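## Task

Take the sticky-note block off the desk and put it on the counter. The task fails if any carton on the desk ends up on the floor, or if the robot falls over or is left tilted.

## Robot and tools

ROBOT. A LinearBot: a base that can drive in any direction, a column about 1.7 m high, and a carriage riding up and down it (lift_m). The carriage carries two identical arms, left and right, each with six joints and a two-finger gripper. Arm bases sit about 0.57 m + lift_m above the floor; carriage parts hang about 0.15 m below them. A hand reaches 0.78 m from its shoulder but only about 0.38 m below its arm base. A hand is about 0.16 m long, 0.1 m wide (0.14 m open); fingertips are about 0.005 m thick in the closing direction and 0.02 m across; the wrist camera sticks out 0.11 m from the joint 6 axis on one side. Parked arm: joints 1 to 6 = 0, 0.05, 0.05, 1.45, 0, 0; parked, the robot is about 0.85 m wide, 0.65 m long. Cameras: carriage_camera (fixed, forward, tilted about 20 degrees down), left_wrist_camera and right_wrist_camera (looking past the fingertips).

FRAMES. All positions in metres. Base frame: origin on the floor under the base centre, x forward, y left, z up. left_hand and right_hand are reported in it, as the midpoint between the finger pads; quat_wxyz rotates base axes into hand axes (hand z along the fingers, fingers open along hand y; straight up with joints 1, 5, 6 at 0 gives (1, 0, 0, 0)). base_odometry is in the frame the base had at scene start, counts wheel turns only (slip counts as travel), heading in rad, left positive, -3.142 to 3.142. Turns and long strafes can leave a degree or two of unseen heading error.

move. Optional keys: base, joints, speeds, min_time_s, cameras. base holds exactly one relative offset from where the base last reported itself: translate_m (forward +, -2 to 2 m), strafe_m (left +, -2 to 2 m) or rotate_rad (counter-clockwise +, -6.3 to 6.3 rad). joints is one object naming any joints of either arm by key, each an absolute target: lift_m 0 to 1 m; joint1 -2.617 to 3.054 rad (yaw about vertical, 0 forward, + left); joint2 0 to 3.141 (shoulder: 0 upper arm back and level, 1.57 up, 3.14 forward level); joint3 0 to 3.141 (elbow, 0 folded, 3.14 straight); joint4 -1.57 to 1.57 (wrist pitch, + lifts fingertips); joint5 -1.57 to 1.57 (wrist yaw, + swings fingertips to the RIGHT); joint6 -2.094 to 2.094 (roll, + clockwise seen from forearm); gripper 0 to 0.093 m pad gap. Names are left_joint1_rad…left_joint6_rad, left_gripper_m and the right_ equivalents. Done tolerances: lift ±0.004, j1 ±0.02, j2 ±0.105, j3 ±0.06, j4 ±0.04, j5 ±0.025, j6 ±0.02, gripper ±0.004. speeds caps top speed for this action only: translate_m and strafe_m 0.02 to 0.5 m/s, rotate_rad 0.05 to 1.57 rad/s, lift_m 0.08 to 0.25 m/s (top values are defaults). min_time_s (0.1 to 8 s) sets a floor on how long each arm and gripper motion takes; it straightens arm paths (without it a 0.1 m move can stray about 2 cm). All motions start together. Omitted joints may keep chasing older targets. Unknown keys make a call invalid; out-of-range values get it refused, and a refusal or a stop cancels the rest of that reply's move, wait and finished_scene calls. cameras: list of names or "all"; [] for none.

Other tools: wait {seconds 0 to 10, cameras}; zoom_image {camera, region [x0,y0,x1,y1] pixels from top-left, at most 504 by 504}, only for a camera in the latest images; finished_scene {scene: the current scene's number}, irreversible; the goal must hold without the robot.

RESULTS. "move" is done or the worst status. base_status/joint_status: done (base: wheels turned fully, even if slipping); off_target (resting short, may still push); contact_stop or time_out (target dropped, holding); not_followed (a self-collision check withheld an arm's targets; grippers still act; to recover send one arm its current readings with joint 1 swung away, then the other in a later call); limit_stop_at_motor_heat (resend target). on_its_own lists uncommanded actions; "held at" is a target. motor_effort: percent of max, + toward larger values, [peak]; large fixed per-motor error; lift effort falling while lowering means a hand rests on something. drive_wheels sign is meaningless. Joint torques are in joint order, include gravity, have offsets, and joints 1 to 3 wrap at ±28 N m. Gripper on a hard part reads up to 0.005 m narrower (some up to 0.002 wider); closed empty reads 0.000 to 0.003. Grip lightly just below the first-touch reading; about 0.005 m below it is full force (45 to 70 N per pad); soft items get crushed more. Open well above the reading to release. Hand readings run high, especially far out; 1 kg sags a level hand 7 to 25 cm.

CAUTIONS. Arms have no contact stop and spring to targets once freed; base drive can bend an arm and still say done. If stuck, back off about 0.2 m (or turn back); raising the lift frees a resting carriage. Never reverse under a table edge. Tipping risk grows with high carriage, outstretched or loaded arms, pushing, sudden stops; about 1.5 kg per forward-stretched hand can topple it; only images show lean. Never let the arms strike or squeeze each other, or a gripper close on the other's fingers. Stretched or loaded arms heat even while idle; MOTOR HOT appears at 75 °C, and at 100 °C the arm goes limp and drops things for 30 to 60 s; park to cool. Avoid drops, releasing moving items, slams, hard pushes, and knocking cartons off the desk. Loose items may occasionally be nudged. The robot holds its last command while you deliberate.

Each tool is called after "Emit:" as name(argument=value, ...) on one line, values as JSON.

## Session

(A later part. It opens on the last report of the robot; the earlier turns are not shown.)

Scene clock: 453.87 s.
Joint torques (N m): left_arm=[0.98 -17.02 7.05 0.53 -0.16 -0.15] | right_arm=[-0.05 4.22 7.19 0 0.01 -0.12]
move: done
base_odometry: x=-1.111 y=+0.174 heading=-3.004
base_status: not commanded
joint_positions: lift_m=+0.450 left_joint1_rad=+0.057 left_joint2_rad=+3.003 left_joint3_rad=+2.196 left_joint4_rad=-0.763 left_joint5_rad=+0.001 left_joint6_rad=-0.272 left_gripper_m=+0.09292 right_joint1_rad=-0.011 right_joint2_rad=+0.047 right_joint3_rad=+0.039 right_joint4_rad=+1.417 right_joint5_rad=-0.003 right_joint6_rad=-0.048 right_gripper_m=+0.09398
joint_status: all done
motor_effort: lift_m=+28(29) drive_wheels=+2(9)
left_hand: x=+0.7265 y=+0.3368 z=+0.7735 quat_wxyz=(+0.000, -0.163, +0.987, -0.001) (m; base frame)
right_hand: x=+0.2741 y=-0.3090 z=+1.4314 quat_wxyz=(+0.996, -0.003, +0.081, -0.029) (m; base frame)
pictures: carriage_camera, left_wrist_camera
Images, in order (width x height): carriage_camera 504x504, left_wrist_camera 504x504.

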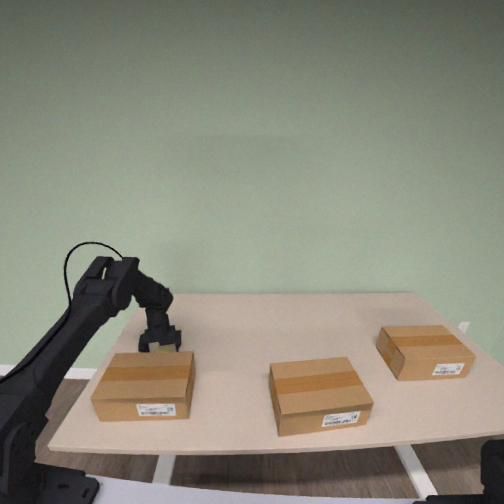

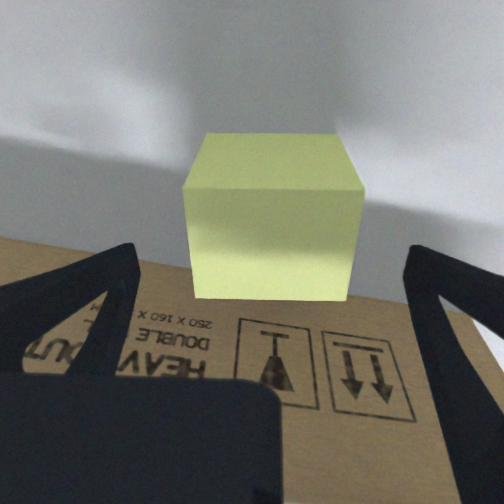

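Emit:
move(joints={"lift_m": 0.42}, speeds={"lift_m": 0.1}, cameras=["left_wrist_camera"])

Emit:
move(joints={"left_gripper_m": 0.05}, min_time_s=1, cameras=["left_wrist_camera"])

Scene clock: 462.97 s.
Joint torques (N m): left_arm=[0.87 -17.02 6.89 0.5 -0.16 -0.14] | right_arm=[-0.03 4.31 7.15 -0.01 0.01 -0.11]
move: done
base_odometry: x=-1.111 y=+0.174 heading=-3.004
base_status: not commanded
joint_positions: lift_m=+0.420 left_joint1_rad=+0.057 left_joint2_rad=+3.004 left_joint3_rad=+2.198 left_joint4_rad=-0.763 left_joint5_rad=+0.001 left_joint6_rad=-0.272 left_gripper_m=+0.09292 right_joint1_rad=-0.011 right_joint2_rad=+0.047 right_joint3_rad=+0.039 right_joint4_rad=+1.417 right_joint5_rad=-0.003 right_joint6_rad=-0.048 right_gripper_m=+0.09398
joint_status: all done
motor_effort: lift_m=+28(29) drive_wheels=+3(7)
left_hand: x=+0.7266 y=+0.3369 z=+0.7431 quat_wxyz=(+0.001, -0.163, +0.987, +0.000) (m; base frame)
right_hand: x=+0.2740 y=-0.3090 z=+1.4013 quat_wxyz=(+0.996, -0.003, +0.081, -0.029) (m; base frame)
pictures: left_wrist_camera
Images, in order (width x height): left_wrist_camera 504x504.

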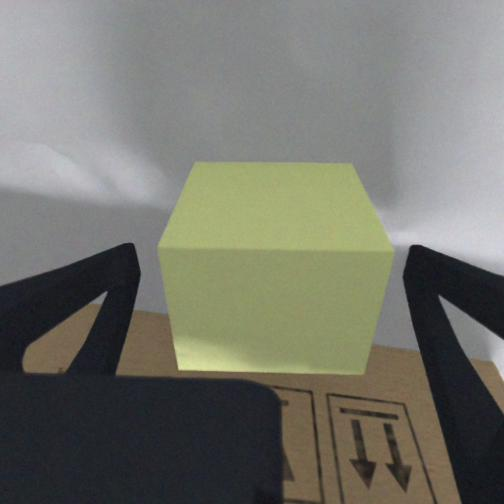

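Scene clock: 464.27 s.
Joint torques (N m): left_arm=[0.85 -17.16 6.91 0.51 -0.15 -0.14] | right_arm=[-0.06 4.29 7.19 -0.01 0 -0.12]
move: done
base_odometry: x=-1.111 y=+0.174 heading=-3.004
base_status: not commanded
joint_positions: lift_m=+0.420 left_joint1_rad=+0.057 left_joint2_rad=+3.004 left_joint3_rad=+2.198 left_joint4_rad=-0.763 left_joint5_rad=+0.001 left_joint6_rad=-0.272 left_gripper_m=+0.05109 right_joint1_rad=-0.011 right_joint2_rad=+0.047 right_joint3_rad=+0.039 right_joint4_rad=+1.417 right_joint5_rad=-0.003 right_joint6_rad=-0.048 right_gripper_m=+0.09398
joint_status: all done
motor_effort: lift_m=+28(29) drive_wheels=+2(7)
left_hand: x=+0.7266 y=+0.3369 z=+0.7431 quat_wxyz=(+0.001, -0.164, +0.987, +0.000) (m; base frame)
right_hand: x=+0.2740 y=-0.3090 z=+1.4013 quat_wxyz=(+0.996, -0.003, +0.081, -0.029) (m; base frame)
pictures: left_wrist_camera
Images, in order (width x height): left_wrist_camera 504x504.

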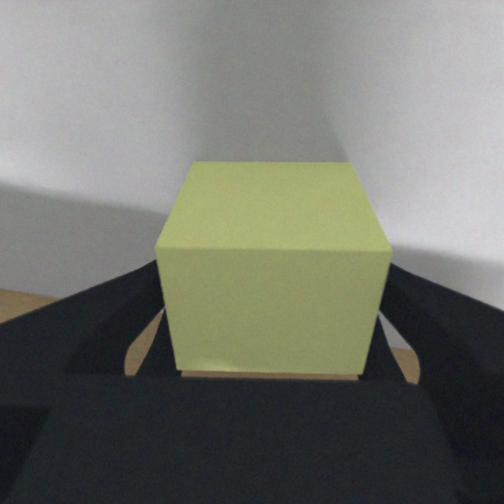

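Emit:
move(joints={"left_gripper_m": 0.044}, min_time_s=0.5, cameras=["left_wrist_camera"])

Scene clock: 467.23 s.
Joint torques (N m): left_arm=[0.85 -17.18 6.94 0.51 -0.14 -0.14] | right_arm=[-0.05 4.26 7.16 -0.02 0 -0.12]
move: off_target
base_odometry: x=-1.111 y=+0.174 heading=-3.004
base_status: not commanded
joint_positions: lift_m=+0.420 left_joint1_rad=+0.057 left_joint2_rad=+3.004 left_joint3_rad=+2.198 left_joint4_rad=-0.763 left_joint5_rad=+0.001 left_joint6_rad=-0.272 left_gripper_m=+0.05108 right_joint1_rad=-0.011 right_joint2_rad=+0.047 right_joint3_rad=+0.039 right_joint4_rad=+1.417 right_joint5_rad=-0.003 right_joint6_rad=-0.048 right_gripper_m=+0.09398
joint_status: left_gripper_m off_target (ended at +0.05107, target +0.04400)
motor_effort: lift_m=+28(29) drive_wheels=+4(4)
left_hand: x=+0.7266 y=+0.3369 z=+0.7431 quat_wxyz=(+0.001, -0.164, +0.987, +0.000) (m; base frame)
right_hand: x=+0.2740 y=-0.3090 z=+1.4013 quat_wxyz=(+0.996, -0.003, +0.081, -0.029) (m; base frame)
pictures: left_wrist_camera
Images, in order (width x height): left_wrist_camera 504x504.

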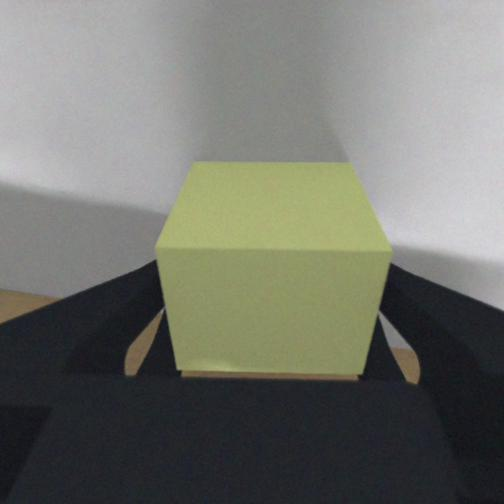

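Emit:
move(joints={"lift_m": 0.62}, cameras=["left_wrist_camera", "carriage_camera"])

Emit:
move(base={"translate_m": -0.8}, joints={"left_joint1_rad": 0.0, "left_joint2_rad": 2.179, "left_joint3_rad": 0.906, "left_joint4_rad": -0.297}, min_time_s=2, cameras=["left_wrist_camera", "carriage_camera"])

Scene clock: 484.00 s.
Joint torques (N m): left_arm=[0.83 -17.76 6.9 0.5 -0.15 -0.14] | right_arm=[-0.08 4.27 7.21 -0.01 0 -0.11]
move: done
base_odometry: x=-1.111 y=+0.174 heading=-3.004
base_status: not commanded
joint_positions: lift_m=+0.620 left_joint1_rad=+0.057 left_joint2_rad=+3.009 left_joint3_rad=+2.198 left_joint4_rad=-0.765 left_joint5_rad=+0.001 left_joint6_rad=-0.272 left_gripper_m=+0.05107 right_joint1_rad=-0.011 right_joint2_rad=+0.047 right_joint3_rad=+0.039 right_joint4_rad=+1.417 right_joint5_rad=-0.003 right_joint6_rad=-0.048 right_gripper_m=+0.09398
joint_status: all done
motor_effort: lift_m=+31(38) drive_wheels=+4(8)
left_hand: x=+0.7243 y=+0.3368 z=+0.9405 quat_wxyz=(-0.003, -0.164, +0.987, +0.000) (m; base frame)
right_hand: x=+0.2740 y=-0.3090 z=+1.6011 quat_wxyz=(+0.996, -0.003, +0.081, -0.029) (m; base frame)
pictures: carriage_camera, left_wrist_camera
Images, in order (width x height): carriage_camera 504x504, left_wrist_camera 504x504.

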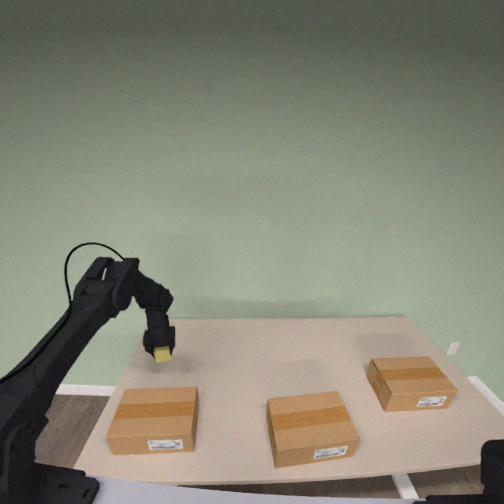

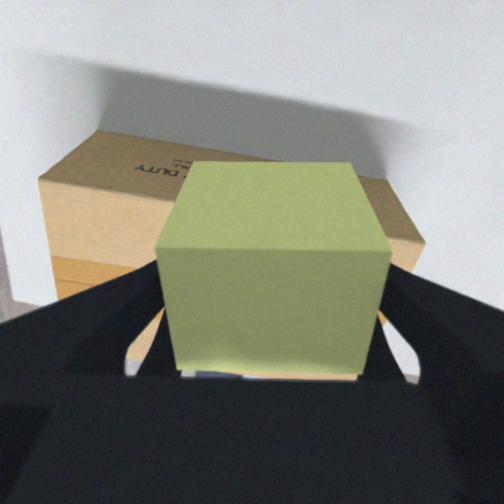

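Scene clock: 487.90 s.
Joint torques (N m): left_arm=[0.21 -13.94 2.99 0.59 -0.15 -0.14] | right_arm=[-0.06 4.26 7.21 -0.04 0.01 -0.11]
move: done
base_odometry: x=-0.318 y=+0.284 heading=-3.004
base_status: done
joint_positions: lift_m=+0.620 left_joint1_rad=+0.005 left_joint2_rad=+2.209 left_joint3_rad=+0.912 left_joint4_rad=-0.308 left_joint5_rad=+0.001 left_joint6_rad=-0.272 left_gripper_m=+0.05107 right_joint1_rad=-0.011 right_joint2_rad=+0.047 right_joint3_rad=+0.039 right_joint4_rad=+1.420 right_joint5_rad=-0.003 right_joint6_rad=-0.048 right_gripper_m=+0.09398
joint_status: all done
motor_effort: lift_m=+31(31) drive_wheels=-3(15)
left_hand: x=+0.5254 y=+0.3104 z=+1.0344 quat_wxyz=(-0.017, -0.138, +0.990, +0.002) (m; base frame)
right_hand: x=+0.2733 y=-0.3089 z=+1.6012 quat_wxyz=(+0.996, -0.003, +0.079, -0.029) (m; base frame)
pictures: carriage_camera, left_wrist_camera
Images, in order (width x height): carriage_camera 504x504, left_wrist_camera 504x504.

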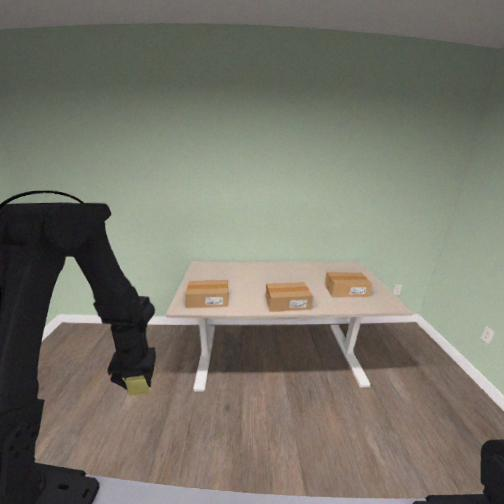

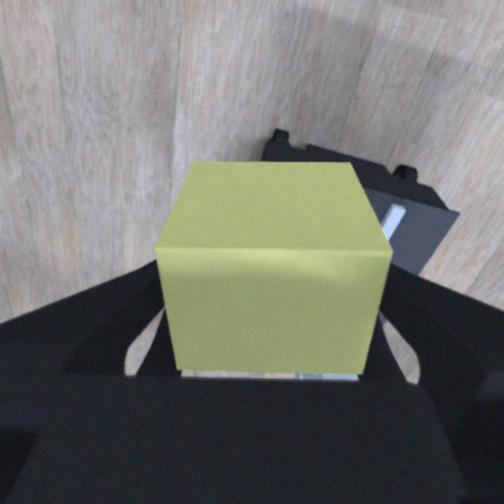

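Emit:
move(base={"rotate_rad": 3.12}, joints={"lift_m": 0.8}, cameras=["carriage_camera"])

Scene clock: 494.63 s.
Joint torques (N m): left_arm=[0.27 -12.44 3.21 0.47 -0.12 -0.13] | right_arm=[-0.05 4.25 7.16 0 0 -0.11]
move: done
base_odometry: x=-0.318 y=+0.284 heading=+0.116
base_status: done
joint_positions: lift_m=+0.800 left_joint1_rad=+0.005 left_joint2_rad=+2.195 left_joint3_rad=+0.912 left_joint4_rad=-0.290 left_joint5_rad=-0.002 left_joint6_rad=-0.272 left_gripper_m=+0.05105 right_joint1_rad=-0.011 right_joint2_rad=+0.047 right_joint3_rad=+0.039 right_joint4_rad=+1.418 right_joint5_rad=-0.003 right_joint6_rad=-0.048 right_gripper_m=+0.09400
joint_status: all done
motor_effort: lift_m=+31(38) drive_wheels=+6(19)
left_hand: x=+0.5336 y=+0.3107 z=+1.2184 quat_wxyz=(-0.001, -0.138, +0.990, +0.001) (m; base frame)
right_hand: x=+0.2738 y=-0.3090 z=+1.7811 quat_wxyz=(+0.996, -0.003, +0.080, -0.029) (m; base frame)
pictures: carriage_camera
Images, in order (width x height): carriage_camera 504x504.

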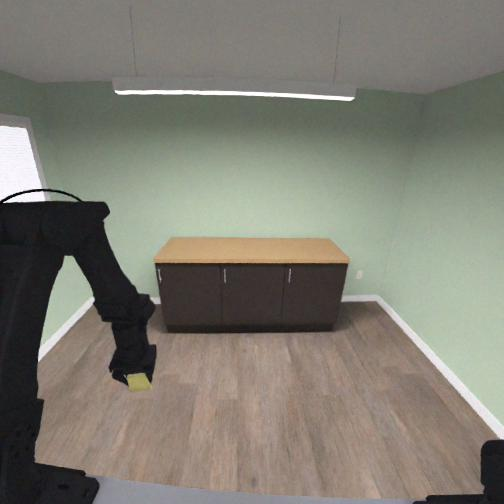

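Emit:
move(base={"translate_m": 1.2}, cameras=["carriage_camera"])

Scene clock: 508.37 s.
Joint torques (N m): left_arm=[0.24 -12.46 3.19 0.51 -0.12 -0.13] | right_arm=[-0.02 4.27 7.12 -0.03 0 -0.12]
move: done
base_odometry: x=+0.873 y=+0.425 heading=+0.117
base_status: done
joint_positions: lift_m=+0.800 left_joint1_rad=+0.004 left_joint2_rad=+2.195 left_joint3_rad=+0.912 left_joint4_rad=-0.294 left_joint5_rad=-0.002 left_joint6_rad=-0.272 left_gripper_m=+0.05105 right_joint1_rad=-0.011 right_joint2_rad=+0.047 right_joint3_rad=+0.039 right_joint4_rad=+1.419 right_joint5_rad=-0.003 right_joint6_rad=-0.048 right_gripper_m=+0.09400
joint_status: not commanded
motor_effort: lift_m=+31(31) drive_wheels=-12(23)
left_hand: x=+0.5328 y=+0.3106 z=+1.2184 quat_wxyz=(-0.003, -0.138, +0.990, +0.001) (m; base frame)
right_hand: x=+0.2736 y=-0.3089 z=+1.7811 quat_wxyz=(+0.996, -0.003, +0.080, -0.029) (m; base frame)
pictures: carriage_camera
Images, in order (width x height): carriage_camera 504x504.

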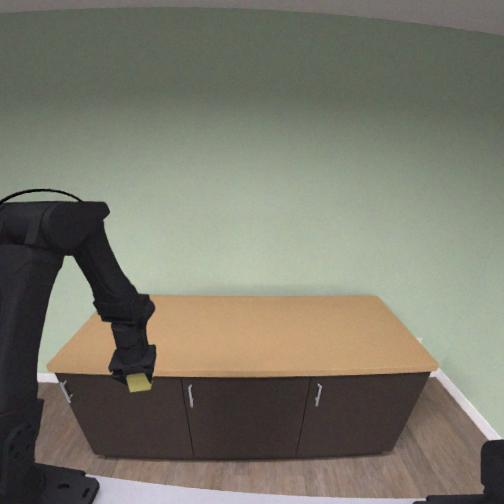

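Emit:
move(base={"translate_m": 0.4}, joints={"left_joint1_rad": 0.0, "left_joint2_rad": 2.758, "left_joint3_rad": 1.61, "left_joint4_rad": -0.4225}, min_time_s=1.5, cameras=["carriage_camera", "left_wrist_camera"])

Emit:
move(joints={"lift_m": 0.62}, cameras=["carriage_camera", "left_wrist_camera"])

Scene clock: 525.50 s.
Joint torques (N m): left_arm=[0.34 -13.53 6.2 0.48 -0.12 -0.13] | right_arm=[-0.03 4.26 7.19 0 0 -0.11]
move: done
base_odometry: x=+1.270 y=+0.472 heading=+0.118
base_status: done
joint_positions: lift_m=+0.800 left_joint1_rad=+0.004 left_joint2_rad=+2.738 left_joint3_rad=+1.594 left_joint4_rad=-0.409 left_joint5_rad=-0.002 left_joint6_rad=-0.272 left_gripper_m=+0.05105 right_joint1_rad=-0.011 right_joint2_rad=+0.047 right_joint3_rad=+0.039 right_joint4_rad=+1.416 right_joint5_rad=-0.003 right_joint6_rad=-0.048 right_gripper_m=+0.09400
joint_status: all done
motor_effort: lift_m=+31(31) drive_wheels=-10(19)
left_hand: x=+0.6559 y=+0.3108 z=+1.1275 quat_wxyz=(+0.009, -0.138, +0.990, +0.000) (m; base frame)
right_hand: x=+0.2742 y=-0.3090 z=+1.7810 quat_wxyz=(+0.996, -0.003, +0.081, -0.029) (m; base frame)
pictures: carriage_camera, left_wrist_camera
Images, in order (width x height): carriage_camera 504x504, left_wrist_camera 504x504.

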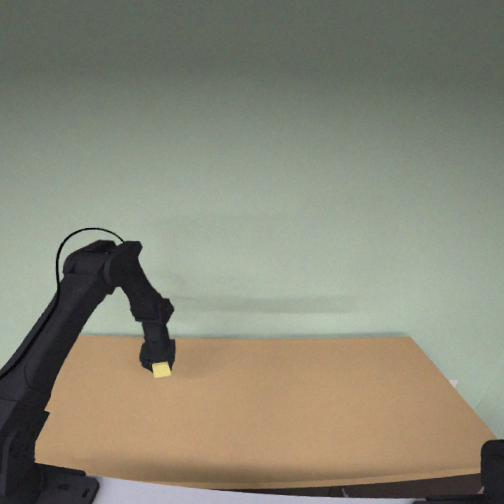

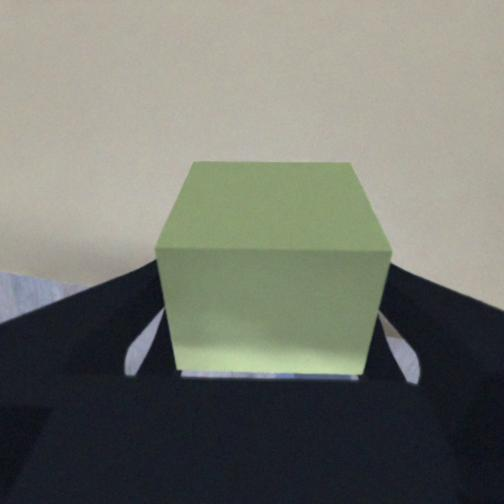

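Scene clock: 526.77 s.
Joint torques (N m): left_arm=[0.36 -15.35 5.86 0.49 -0.13 -0.14] | right_arm=[-0.05 4.29 7.23 0 0.02 -0.11]
move: done
base_odometry: x=+1.270 y=+0.472 heading=+0.118
base_status: not commanded
joint_positions: lift_m=+0.620 left_joint1_rad=+0.004 left_joint2_rad=+2.756 left_joint3_rad=+1.598 left_joint4_rad=-0.417 left_joint5_rad=-0.002 left_joint6_rad=-0.272 left_gripper_m=+0.05105 right_joint1_rad=-0.011 right_joint2_rad=+0.047 right_joint3_rad=+0.039 right_joint4_rad=+1.416 right_joint5_rad=-0.003 right_joint6_rad=-0.048 right_gripper_m=+0.09400
joint_status: all done
motor_effort: lift_m=+28(28) drive_wheels=-8(12)
left_hand: x=+0.6494 y=+0.3108 z=+0.9410 quat_wxyz=(-0.002, -0.138, +0.990, +0.001) (m; base frame)
right_hand: x=+0.2742 y=-0.3090 z=+1.6013 quat_wxyz=(+0.996, -0.003, +0.081, -0.029) (m; base frame)
pictures: carriage_camera, left_wrist_camera
Images, in order (width x height): carriage_camera 504x504, left_wrist_camera 504x504.

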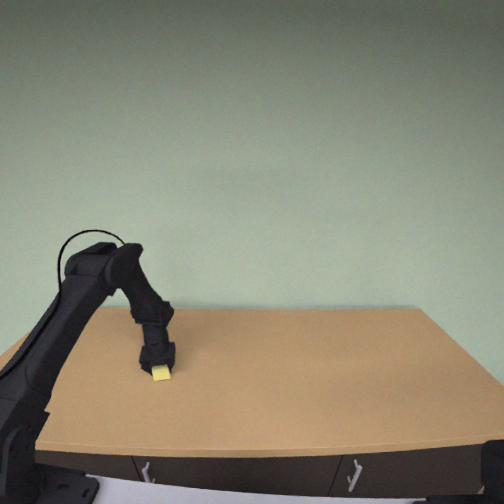

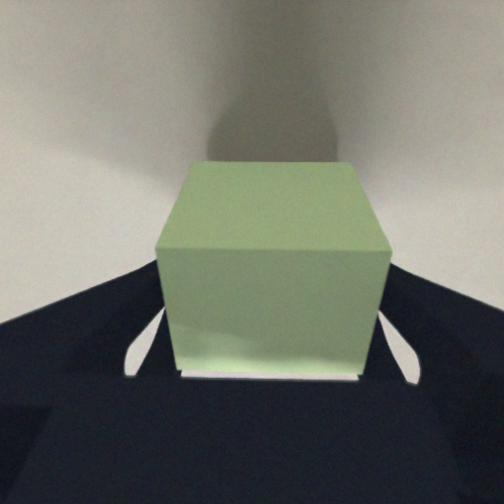

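Emit:
move(joints={"lift_m": 0.605}, speeds={"lift_m": 0.08}, cameras=["left_wrist_camera"])

Emit:
move(joints={"lift_m": 0.595}, speeds={"lift_m": 0.08}, cameras=["left_wrist_camera"])

Scene clock: 531.03 s.
Joint torques (N m): left_arm=[0.28 -14.34 5.16 0.73 -0.12 -0.12] | right_arm=[-0.08 4.26 7.19 0.01 0.01 -0.11]
move: done
base_odometry: x=+1.270 y=+0.472 heading=+0.118
base_status: not commanded
joint_positions: lift_m=+0.605 left_joint1_rad=+0.004 left_joint2_rad=+2.746 left_joint3_rad=+1.604 left_joint4_rad=-0.436 left_joint5_rad=-0.001 left_joint6_rad=-0.272 left_gripper_m=+0.05105 right_joint1_rad=-0.011 right_joint2_rad=+0.047 right_joint3_rad=+0.039 right_joint4_rad=+1.416 right_joint5_rad=-0.003 right_joint6_rad=-0.048 right_gripper_m=+0.09400
joint_status: all done
motor_effort: lift_m=+25(26) drive_wheels=+8(12)
left_hand: x=+0.6513 y=+0.3107 z=+0.9315 quat_wxyz=(-0.003, -0.138, +0.990, +0.001) (m; base frame)
right_hand: x=+0.2742 y=-0.3090 z=+1.5866 quat_wxyz=(+0.996, -0.003, +0.081, -0.029) (m; base frame)
pictures: left_wrist_camera
Images, in order (width x height): left_wrist_camera 504x504.

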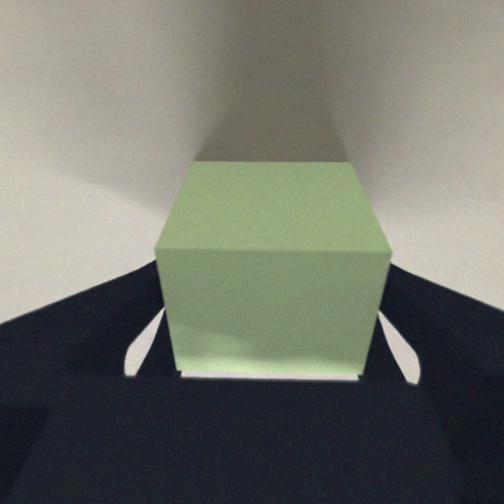

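Scene clock: 531.53 s.
Joint torques (N m): left_arm=[0.34 -11.85 5.09 1.09 -0.1 -0.13] | right_arm=[-0.02 4.23 7.19 0 0.01 -0.11]
move: done
base_odometry: x=+1.270 y=+0.472 heading=+0.118
base_status: not commanded
joint_positions: lift_m=+0.595 left_joint1_rad=+0.004 left_joint2_rad=+2.722 left_joint3_rad=+1.605 left_joint4_rad=-0.469 left_joint5_rad=+0.000 left_joint6_rad=-0.272 left_gripper_m=+0.05105 right_joint1_rad=-0.011 right_joint2_rad=+0.047 right_joint3_rad=+0.039 right_joint4_rad=+1.416 right_joint5_rad=-0.003 right_joint6_rad=-0.048 right_gripper_m=+0.09400
joint_status: all done
motor_effort: lift_m=+24(25) drive_wheels=+7(8)
left_hand: x=+0.6515 y=+0.3106 z=+0.9313 quat_wxyz=(-0.008, -0.138, +0.990, +0.001) (m; base frame)
right_hand: x=+0.2742 y=-0.3090 z=+1.5766 quat_wxyz=(+0.996, -0.003, +0.081, -0.029) (m; base frame)
pictures: left_wrist_camera
Images, in order (width x height): left_wrist_camera 504x504.

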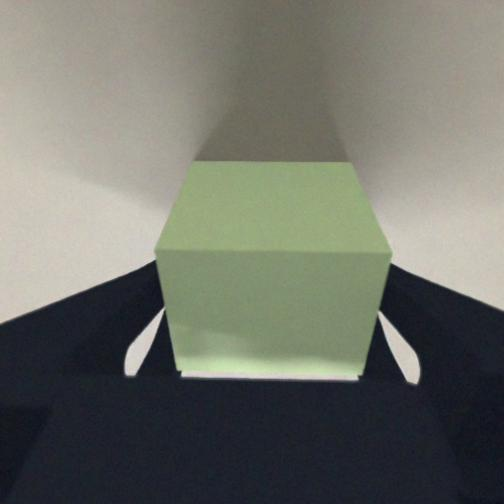

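Emit:
move(joints={"lift_m": 0.603}, speeds={"lift_m": 0.08}, cameras=[])

Emit:
move(joints={"left_gripper_m": 0.08}, min_time_s=1.0, cameras=["left_wrist_camera"])

Emit:
move(joints={"lift_m": 0.75}, cameras=["left_wrist_camera", "carriage_camera"])

Scene clock: 538.73 s.
Joint torques (N m): left_arm=[0.21 -13.56 5.04 0.74 -0.13 -0.15] | right_arm=[-0.08 4.22 7.19 -0.01 0.02 -0.11]
move: done
base_odometry: x=+1.270 y=+0.472 heading=+0.118
base_status: not commanded
joint_positions: lift_m=+0.603 left_joint1_rad=+0.004 left_joint2_rad=+2.737 left_joint3_rad=+1.605 left_joint4_rad=-0.439 left_joint5_rad=+0.000 left_joint6_rad=-0.272 left_gripper_m=+0.05105 right_joint1_rad=-0.011 right_joint2_rad=+0.047 right_joint3_rad=+0.039 right_joint4_rad=+1.416 right_joint5_rad=-0.003 right_joint6_rad=-0.048 right_gripper_m=+0.09400
joint_status: all done
motor_effort: lift_m=+31(36) drive_wheels=+7(10)
left_hand: x=+0.6538 y=+0.3106 z=+0.9325 quat_wxyz=(+0.000, -0.138, +0.990, +0.000) (m; base frame)
right_hand: x=+0.2742 y=-0.3090 z=+1.5840 quat_wxyz=(+0.996, -0.003, +0.081, -0.029) (m; base frame)
pictures: none
No camera images: "cameras" was empty.

Scene clock: 540.03 s.
Joint torques (N m): left_arm=[0.28 -13.49 5.07 0.71 -0.14 -0.14] | right_arm=[-0.05 4.29 7.19 0 0.02 -0.11]
move: done
base_odometry: x=+1.270 y=+0.472 heading=+0.118
base_status: not commanded
joint_positions: lift_m=+0.603 left_joint1_rad=+0.004 left_joint2_rad=+2.737 left_joint3_rad=+1.605 left_joint4_rad=-0.434 left_joint5_rad=+0.000 left_joint6_rad=-0.272 left_gripper_m=+0.07994 right_joint1_rad=-0.011 right_joint2_rad=+0.047 right_joint3_rad=+0.039 right_joint4_rad=+1.416 right_joint5_rad=-0.003 right_joint6_rad=-0.048 right_gripper_m=+0.09400
joint_status: all done
motor_effort: lift_m=+32(32) drive_wheels=+7(10)
left_hand: x=+0.6552 y=+0.3106 z=+0.9325 quat_wxyz=(+0.003, -0.138, +0.990, +0.000) (m; base frame)
right_hand: x=+0.2742 y=-0.3090 z=+1.5840 quat_wxyz=(+0.996, -0.003, +0.081, -0.029) (m; base frame)
pictures: left_wrist_camera
Images, in order (width x height): left_wrist_camera 504x504.

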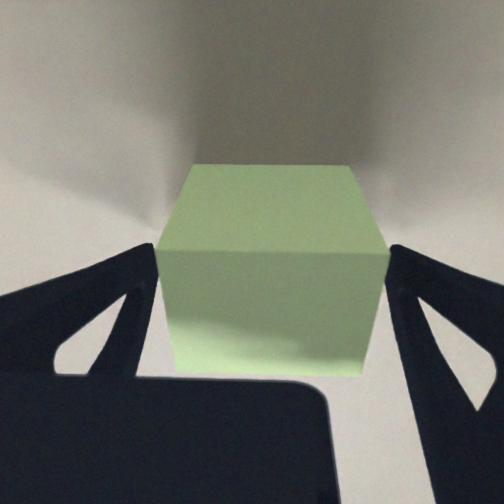

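Scene clock: 541.17 s.
Joint torques (N m): left_arm=[0.28 -14.86 4.92 0.6 -0.14 -0.13] | right_arm=[-0.06 4.29 7.21 0 0 -0.11]
move: done
base_odometry: x=+1.270 y=+0.472 heading=+0.118
base_status: not commanded
joint_positions: lift_m=+0.750 left_joint1_rad=+0.004 left_joint2_rad=+2.752 left_joint3_rad=+1.605 left_joint4_rad=-0.426 left_joint5_rad=+0.000 left_joint6_rad=-0.272 left_gripper_m=+0.07994 right_joint1_rad=-0.011 right_joint2_rad=+0.047 right_joint3_rad=+0.039 right_joint4_rad=+1.416 right_joint5_rad=-0.003 right_joint6_rad=-0.048 right_gripper_m=+0.09400
joint_status: all done
motor_effort: lift_m=+31(38) drive_wheels=+6(10)
left_hand: x=+0.6521 y=+0.3106 z=+1.0737 quat_wxyz=(-0.001, -0.138, +0.990, +0.000) (m; base frame)
right_hand: x=+0.2742 y=-0.3090 z=+1.7310 quat_wxyz=(+0.996, -0.003, +0.081, -0.029) (m; base frame)
pictures: carriage_camera, left_wrist_camera
Images, in order (width x height): carriage_camera 504x504, left_wrist_camera 504x504.

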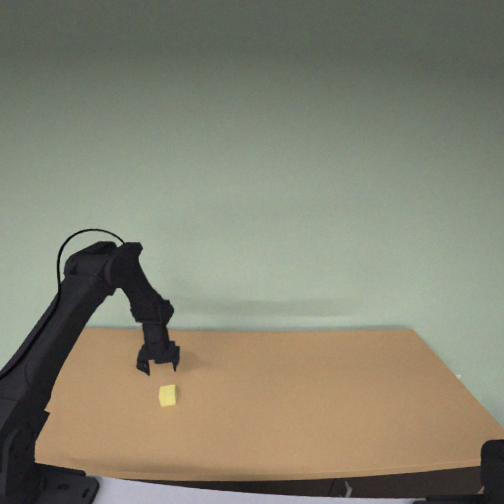

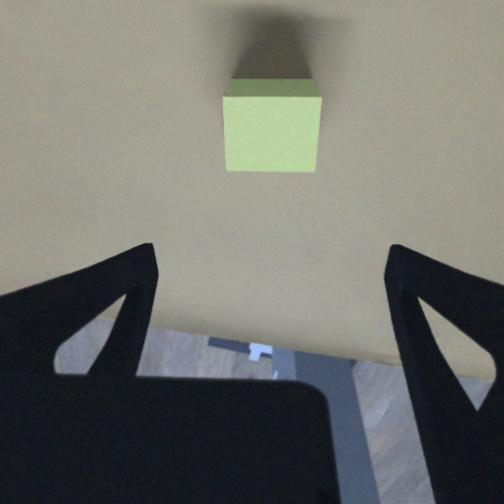

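Emit:
move(joints={"left_joint1_rad": 0, "left_joint2_rad": 0.05, "left_joint3_rad": 0.05, "left_joint4_rad": 1.45, "left_joint5_rad": 0, "left_joint6_rad": 0}, min_time_s=2, cameras=[])

Emit:
move(base={"strafe_m": 0.55}, joints={"lift_m": 0.9}, cameras=["carriage_camera"])

Emit:
move(joints={"right_joint1_rad": 0, "right_joint2_rad": 2.758, "right_joint3_rad": 1.61, "right_joint4_rad": -0.4225, "right_joint5_rad": 0, "right_joint6_rad": 0, "lift_m": 0.77}, min_time_s=2, cameras=["carriage_camera", "right_wrist_camera"])

Scene clock: 660.40 s.
Joint torques (N m): left_arm=[0.32 3.45 4.68 -0.03 -0.11 0.06] | right_arm=[-0.02 4.27 7.21 -0.01 0 -0.12]
move: done
base_odometry: x=+1.270 y=+0.472 heading=+0.118
base_status: not commanded
joint_positions: lift_m=+0.750 left_joint1_rad=+0.004 left_joint2_rad=+0.059 left_joint3_rad=+0.063 left_joint4_rad=+1.435 left_joint5_rad=+0.000 left_joint6_rad=-0.009 left_gripper_m=+0.07995 right_joint1_rad=-0.011 right_joint2_rad=+0.047 right_joint3_rad=+0.039 right_joint4_rad=+1.416 right_joint5_rad=-0.003 right_joint6_rad=-0.048 right_gripper_m=+0.09400
joint_status: all done
motor_effort: lift_m=+31(31) drive_wheels=+4(12)
left_hand: x=+0.2663 y=+0.3092 z=+1.7381 quat_wxyz=(+0.998, -0.001, +0.066, -0.003) (m; base frame)
right_hand: x=+0.2742 y=-0.3090 z=+1.7310 quat_wxyz=(+0.996, -0.003, +0.081, -0.029) (m; base frame)
pictures: none
No camera images: "cameras" was empty.

Scene clock: 663.77 s.
Joint torques (N m): left_arm=[0.34 3.79 5.26 -0.08 -0.13 0.04] | right_arm=[-0.01 4.22 7.17 -0.01 0.02 -0.11]
move: done
base_odometry: x=+1.206 y=+1.018 heading=+0.118
base_status: done
joint_positions: lift_m=+0.900 left_joint1_rad=+0.002 left_joint2_rad=+0.056 left_joint3_rad=+0.057 left_joint4_rad=+1.439 left_joint5_rad=-0.001 left_joint6_rad=-0.008 left_gripper_m=+0.07995 right_joint1_rad=-0.011 right_joint2_rad=+0.047 right_joint3_rad=+0.039 right_joint4_rad=+1.416 right_joint5_rad=-0.003 right_joint6_rad=-0.048 right_gripper_m=+0.09400
joint_status: all done
motor_effort: lift_m=+31(38) drive_wheels=-5(11)
left_hand: x=+0.2659 y=+0.3093 z=+1.8868 quat_wxyz=(+0.998, -0.001, +0.065, -0.003) (m; base frame)
right_hand: x=+0.2742 y=-0.3090 z=+1.8811 quat_wxyz=(+0.996, -0.003, +0.081, -0.029) (m; base frame)
pictures: carriage_camera
Images, in order (width x height): carriage_camera 504x504.

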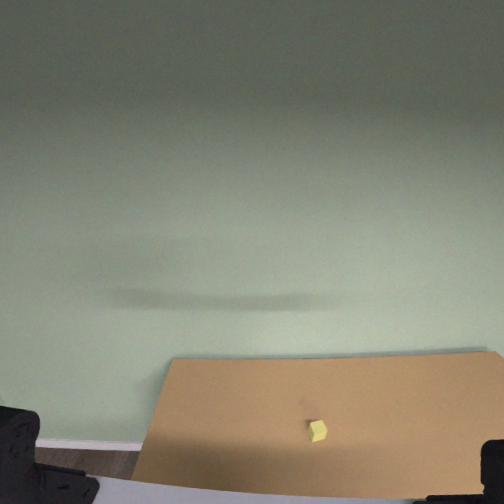

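Scene clock: 666.20 s.
Joint torques (N m): left_arm=[0.44 3.88 5.27 -0.13 -0.11 0.05] | right_arm=[0.61 -12.79 6.16 0.16 0.05 0.02]
move: done
base_odometry: x=+1.206 y=+1.018 heading=+0.118
base_status: not commanded
joint_positions: lift_m=+0.770 left_joint1_rad=+0.002 left_joint2_rad=+0.055 left_joint3_rad=+0.057 left_joint4_rad=+1.443 left_joint5_rad=-0.001 left_joint6_rad=-0.008 left_gripper_m=+0.07995 right_joint1_rad=-0.007 right_joint2_rad=+2.759 right_joint3_rad=+1.594 right_joint4_rad=-0.404 right_joint5_rad=-0.003 right_joint6_rad=-0.014 right_gripper_m=+0.09400
joint_status: all done
motor_effort: lift_m=+27(28) drive_wheels=+3(7)
left_hand: x=+0.2649 y=+0.3093 z=+1.7572 quat_wxyz=(+0.998, -0.001, +0.063, -0.003) (m; base frame)
right_hand: x=+0.6497 y=-0.3116 z=+1.0893 quat_wxyz=(+0.001, -0.003, +1.000, +0.001) (m; base frame)
pictures: carriage_camera, right_wrist_camera
Images, in order (width x height): carriage_camera 504x504, right_wrist_camera 504x504.

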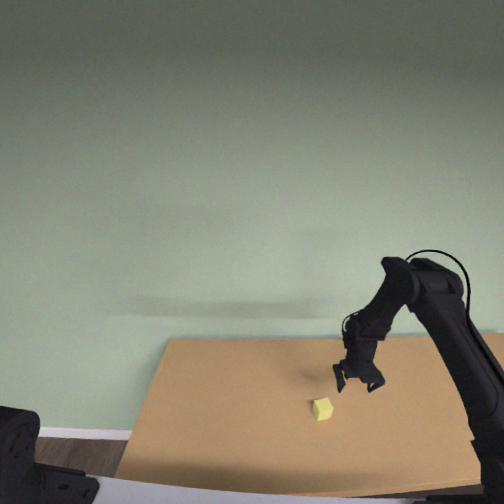

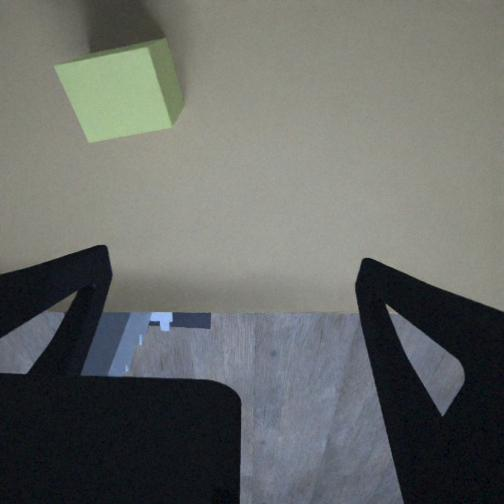

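Emit:
move(base={"translate_m": 0.018}, joints={"right_joint1_rad": 0.165, "right_joint6_rad": -0.11, "lift_m": 0.75}, cameras=["right_wrist_camera", "carriage_camera"])

Scene clock: 717.53 s.
Joint torques (N m): left_arm=[0.49 3.92 5.26 -0.15 -0.11 0.06] | right_arm=[-0.29 -13.46 5.55 0.23 0.04 -0.26]
move: done
base_odometry: x=+1.224 y=+1.021 heading=+0.118
base_status: done
joint_positions: lift_m=+0.750 left_joint1_rad=+0.002 left_joint2_rad=+0.055 left_joint3_rad=+0.057 left_joint4_rad=+1.444 left_joint5_rad=-0.001 left_joint6_rad=-0.008 left_gripper_m=+0.07995 right_joint1_rad=+0.168 right_joint2_rad=+2.766 right_joint3_rad=+1.600 right_joint4_rad=-0.413 right_joint5_rad=-0.002 right_joint6_rad=-0.095 right_gripper_m=+0.09400
joint_status: all done
motor_effort: lift_m=+28(29) drive_wheels=+4(14)
left_hand: x=+0.2644 y=+0.3093 z=+1.7372 quat_wxyz=(+0.998, -0.001, +0.062, -0.003) (m; base frame)
right_hand: x=+0.6419 y=-0.2390 z=+1.0676 quat_wxyz=(-0.004, -0.132, +0.991, +0.001) (m; base frame)
pictures: carriage_camera, right_wrist_camera
Images, in order (width x height): carriage_camera 504x504, right_wrist_camera 504x504.

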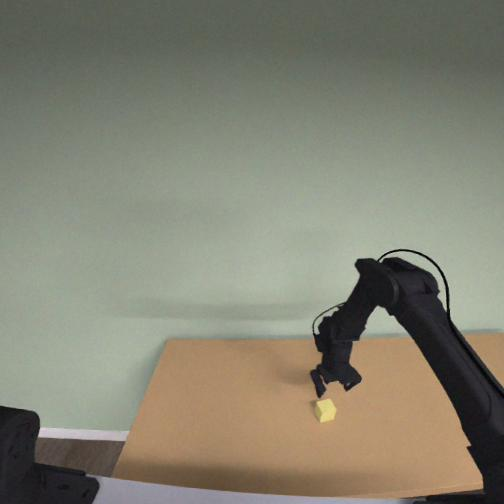

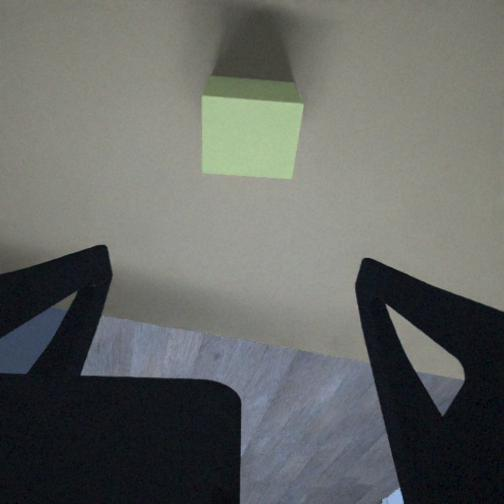

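Emit:
move(joints={"right_joint1_rad": 0.15, "lift_m": 0.64}, cameras=["right_wrist_camera"])

Emit:
move(joints={"lift_m": 0.61}, speeds={"lift_m": 0.08}, cameras=["right_wrist_camera"])

Scene clock: 725.43 s.
Joint torques (N m): left_arm=[0.47 3.93 5.29 -0.16 -0.11 0.05] | right_arm=[-0.64 -13.64 5.29 0.26 0.04 -0.25]
move: done
base_odometry: x=+1.224 y=+1.021 heading=+0.118
base_status: not commanded
joint_positions: lift_m=+0.640 left_joint1_rad=+0.002 left_joint2_rad=+0.055 left_joint3_rad=+0.057 left_joint4_rad=+1.445 left_joint5_rad=-0.001 left_joint6_rad=-0.008 left_gripper_m=+0.07995 right_joint1_rad=+0.157 right_joint2_rad=+2.767 right_joint3_rad=+1.601 right_joint4_rad=-0.416 right_joint5_rad=-0.002 right_joint6_rad=-0.097 right_gripper_m=+0.09400
joint_status: all done
motor_effort: lift_m=+28(29) drive_wheels=+4(7)
left_hand: x=+0.2643 y=+0.3093 z=+1.6272 quat_wxyz=(+0.998, -0.001, +0.062, -0.003) (m; base frame)
right_hand: x=+0.6423 y=-0.2437 z=+0.9572 quat_wxyz=(-0.005, -0.126, +0.992, +0.001) (m; base frame)
pictures: right_wrist_camera
Images, in order (width x height): right_wrist_camera 504x504.

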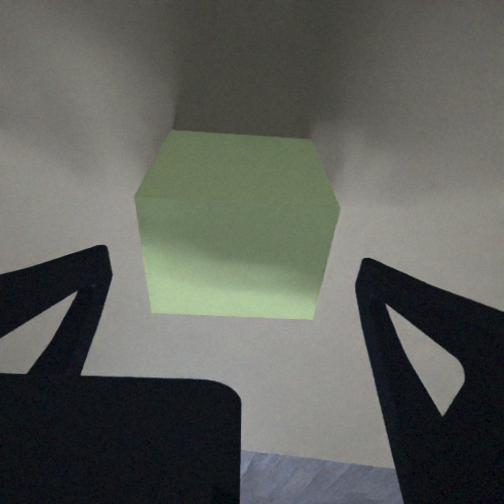

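Scene clock: 726.17 s.
Joint torques (N m): left_arm=[0.42 3.96 5.26 -0.17 -0.11 0.05] | right_arm=[-0.49 -13.61 5.07 0.3 0.02 -0.24]
move: done
base_odometry: x=+1.224 y=+1.021 heading=+0.118
base_status: not commanded
joint_positions: lift_m=+0.610 left_joint1_rad=+0.002 left_joint2_rad=+0.055 left_joint3_rad=+0.057 left_joint4_rad=+1.445 left_joint5_rad=-0.001 left_joint6_rad=-0.008 left_gripper_m=+0.07995 right_joint1_rad=+0.155 right_joint2_rad=+2.767 right_joint3_rad=+1.604 right_joint4_rad=-0.418 right_joint5_rad=-0.002 right_joint6_rad=-0.098 right_gripper_m=+0.09400
joint_status: all done
motor_effort: lift_m=+26(27) drive_wheels=+5(7)
left_hand: x=+0.2644 y=+0.3093 z=+1.5972 quat_wxyz=(+0.998, -0.001, +0.062, -0.003) (m; base frame)
right_hand: x=+0.6433 y=-0.2444 z=+0.9279 quat_wxyz=(-0.005, -0.126, +0.992, +0.001) (m; base frame)
pictures: right_wrist_camera
Images, in order (width x height): right_wrist_camera 504x504.

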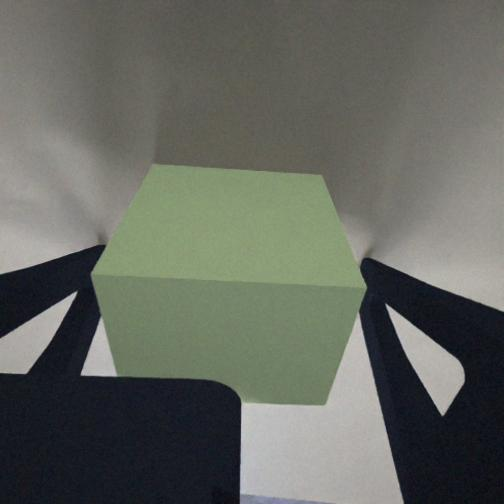

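Emit:
move(joints={"lift_m": 0.8}, cameras=[])

Emit:
move(joints={"right_joint1_rad": 0, "right_joint2_rad": 0.05, "right_joint3_rad": 0.05, "right_joint4_rad": 1.45, "right_joint5_rad": 0, "right_joint6_rad": 0, "lift_m": 1.0}, min_time_s=2, cameras=["carriage_camera"])

Emit:
zoom_image(camera="carriage_camera", region=[290, 400, 340, 450])

Emit:
move(base={"translate_m": -0.2}, cameras=["carriage_camera"])

Emit:
zoom_image(camera="carriage_camera", region=[280, 350, 340, 410])

Emit:
move(base={"translate_m": -0.3}, cameras=["carriage_camera"])

Emit:
zoom_image(camera="carriage_camera", region=[270, 310, 330, 370])

Emit:
move(base={"translate_m": -0.5}, cameras=["carriage_camera"])

Emit:
zoom_image(camera="carriage_camera", region=[260, 270, 320, 330])

Scene clock: 744.20 s.
Joint torques (N m): left_arm=[0.44 3.92 5.24 -0.15 -0.11 0.05] | right_arm=[-0.43 -13.85 5.03 0.3 0.04 -0.24]
move: done
base_odometry: x=+1.224 y=+1.021 heading=+0.118
base_status: not commanded
joint_positions: lift_m=+0.800 left_joint1_rad=+0.002 left_joint2_rad=+0.054 left_joint3_rad=+0.057 left_joint4_rad=+1.445 left_joint5_rad=-0.001 left_joint6_rad=-0.008 left_gripper_m=+0.07995 right_joint1_rad=+0.155 right_joint2_rad=+2.771 right_joint3_rad=+1.604 right_joint4_rad=-0.420 right_joint5_rad=-0.002 right_joint6_rad=-0.098 right_gripper_m=+0.09400
joint_status: all done
motor_effort: lift_m=+31(38) drive_wheels=+4(6)
left_hand: x=+0.2642 y=+0.3093 z=+1.7868 quat_wxyz=(+0.998, -0.001, +0.061, -0.003) (m; base frame)
right_hand: x=+0.6416 y=-0.2446 z=+1.1162 quat_wxyz=(-0.008, -0.126, +0.992, +0.001) (m; base frame)
pictures: none
No camera images: "cameras" was empty.

Scene clock: 746.63 s.
Joint torques (N m): left_arm=[0.5 3.96 5.29 -0.18 -0.11 0.03] | right_arm=[-0.66 3.59 6.01 0.11 0.03 0.02]
move: done
base_odometry: x=+1.224 y=+1.021 heading=+0.118
base_status: not commanded
joint_positions: lift_m=+0.997 left_joint1_rad=+0.002 left_joint2_rad=+0.054 left_joint3_rad=+0.057 left_joint4_rad=+1.445 left_joint5_rad=-0.001 left_joint6_rad=-0.008 left_gripper_m=+0.07995 right_joint1_rad=+0.008 right_joint2_rad=+0.054 right_joint3_rad=+0.056 right_joint4_rad=+1.431 right_joint5_rad=-0.002 right_joint6_rad=-0.014 right_gripper_m=+0.09400
joint_status: all done
joint sent to its limit — lift_m, upper limit.
motor_effort: lift_m=+30(37) drive_wheels=+5(10)
left_hand: x=+0.2642 y=+0.3093 z=+1.9840 quat_wxyz=(+0.998, -0.001, +0.061, -0.003) (m; base frame)
right_hand: x=+0.2679 y=-0.3083 z=+1.9833 quat_wxyz=(+0.998, -0.002, +0.069, -0.003) (m; base frame)
pictures: carriage_camera
Images, in order (width x height): carriage_camera 504x504.

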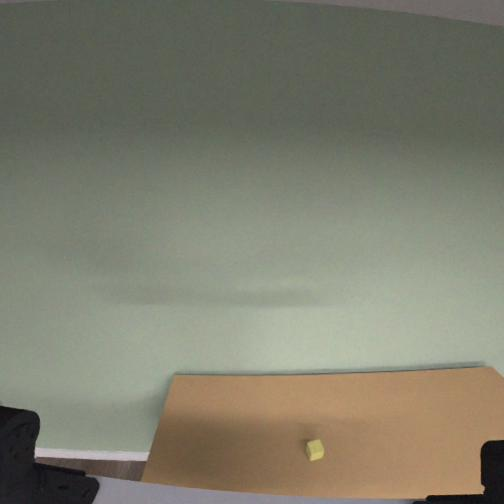

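Scaled by 10.080 from the camera's 504x504 image, which has a finer 720x720 frame.

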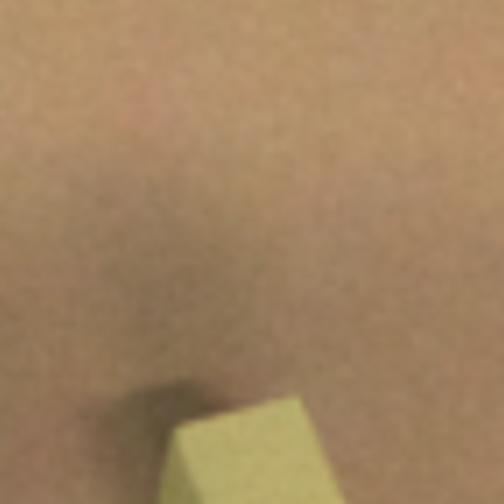

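Scene clock: 748.80 s.
Joint torques (N m): left_arm=[0.44 4.01 5.35 -0.16 -0.11 0.05] | right_arm=[-0.72 3.71 6.15 -0.03 0.02 0]
move: done
base_odometry: x=+1.025 y=+0.997 heading=+0.118
base_status: done
joint_positions: lift_m=+0.997 left_joint1_rad=+0.002 left_joint2_rad=+0.054 left_joint3_rad=+0.057 left_joint4_rad=+1.448 left_joint5_rad=-0.001 left_joint6_rad=-0.008 left_gripper_m=+0.07995 right_joint1_rad=+0.008 right_joint2_rad=+0.054 right_joint3_rad=+0.053 right_joint4_rad=+1.441 right_joint5_rad=-0.002 right_joint6_rad=-0.014 right_gripper_m=+0.09400
joint_status: not commanded
motor_effort: lift_m=+30(30) drive_wheels=-1(12)
left_hand: x=+0.2635 y=+0.3092 z=+1.9841 quat_wxyz=(+0.998, -0.001, +0.060, -0.003) (m; base frame)
right_hand: x=+0.2660 y=-0.3083 z=+1.9830 quat_wxyz=(+0.998, -0.002, +0.065, -0.003) (m; base frame)
pictures: carriage_camera
Images, in order (width x height): carriage_camera 504x504.

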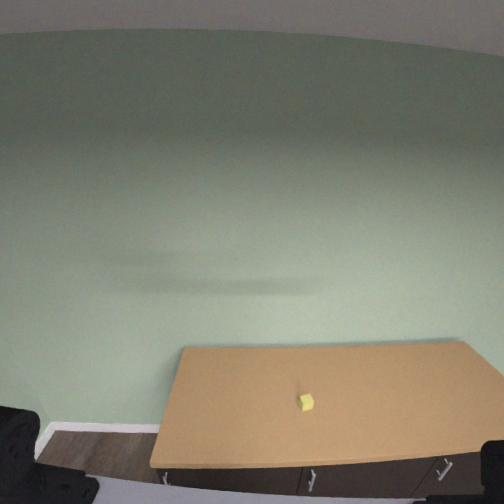

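Scaled by 8.400 from the camera's 504x504 image, which has a finer 720x720 frame.

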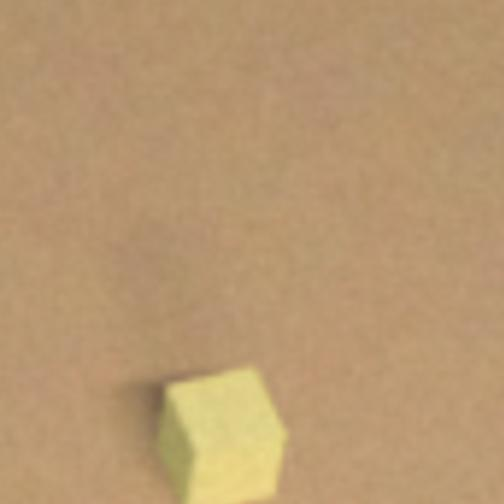

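Scene clock: 751.40 s.
Joint torques (N m): left_arm=[0.46 3.86 5.24 -0.21 -0.12 0.05] | right_arm=[-0.7 3.69 6.13 -0.08 0.03 0.01]
move: done
base_odometry: x=+0.727 y=+0.962 heading=+0.118
base_status: done
joint_positions: lift_m=+0.997 left_joint1_rad=+0.002 left_joint2_rad=+0.054 left_joint3_rad=+0.057 left_joint4_rad=+1.450 left_joint5_rad=-0.001 left_joint6_rad=-0.008 left_gripper_m=+0.07995 right_joint1_rad=+0.008 right_joint2_rad=+0.054 right_joint3_rad=+0.053 right_joint4_rad=+1.446 right_joint5_rad=-0.002 right_joint6_rad=-0.013 right_gripper_m=+0.09400
joint_status: not commanded
motor_effort: lift_m=+30(30) drive_wheels=-1(10)
left_hand: x=+0.2631 y=+0.3092 z=+1.9841 quat_wxyz=(+0.998, -0.001, +0.059, -0.003) (m; base frame)
right_hand: x=+0.2649 y=-0.3083 z=+1.9831 quat_wxyz=(+0.998, -0.002, +0.063, -0.003) (m; base frame)
pictures: carriage_camera
Images, in order (width x height): carriage_camera 504x504.

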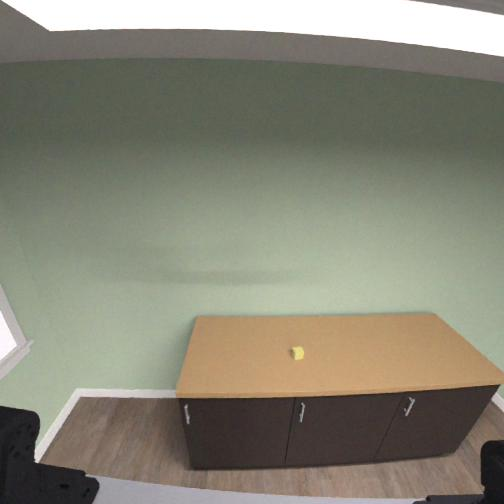

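Scaled by 8.400 from the camera's 504x504 image, which has a finer 720x720 frame.

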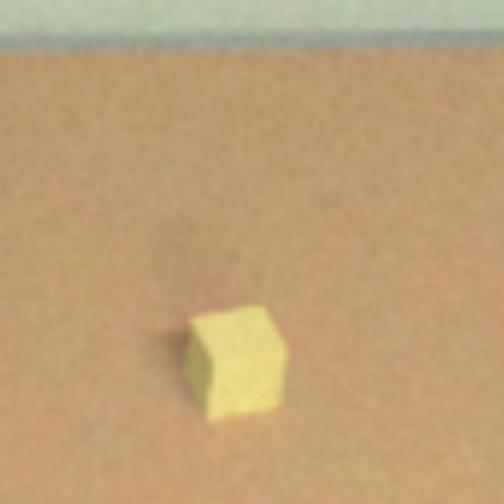

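Scene clock: 754.50 s.
Joint torques (N m): left_arm=[0.49 3.92 5.49 -0.24 -0.12 0.04] | right_arm=[-0.73 3.75 6.15 -0.09 0.03 0.01]
move: done
base_odometry: x=+0.231 y=+0.904 heading=+0.118
base_status: done
joint_positions: lift_m=+0.997 left_joint1_rad=+0.002 left_joint2_rad=+0.054 left_joint3_rad=+0.057 left_joint4_rad=+1.450 left_joint5_rad=-0.001 left_joint6_rad=-0.008 left_gripper_m=+0.07995 right_joint1_rad=+0.008 right_joint2_rad=+0.053 right_joint3_rad=+0.053 right_joint4_rad=+1.447 right_joint5_rad=-0.002 right_joint6_rad=-0.013 right_gripper_m=+0.09400
joint_status: not commanded
motor_effort: lift_m=+30(30) drive_wheels=-1(9)
left_hand: x=+0.2630 y=+0.3092 z=+1.9842 quat_wxyz=(+0.998, -0.001, +0.059, -0.003) (m; base frame)
right_hand: x=+0.2644 y=-0.3083 z=+1.9832 quat_wxyz=(+0.998, -0.002, +0.062, -0.003) (m; base frame)
pictures: carriage_camera
Images, in order (width x height): carriage_camera 504x504.

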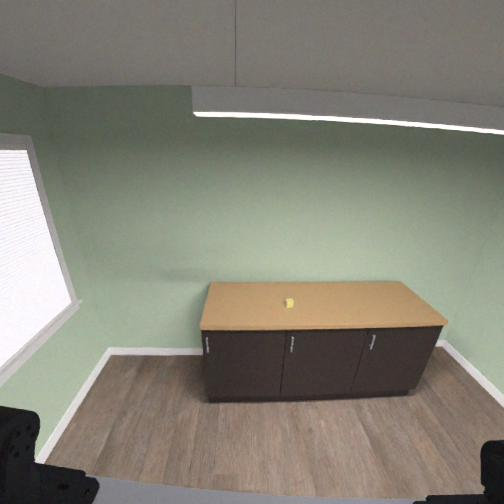

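Scaled by 8.400 from the camera's 504x504 image, which has a finer 720x720 frame.

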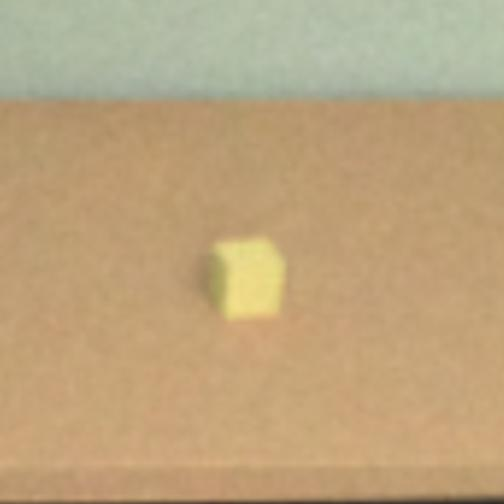

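Emit:
finished_scene(scene=1)

The scene is finished: the task was done.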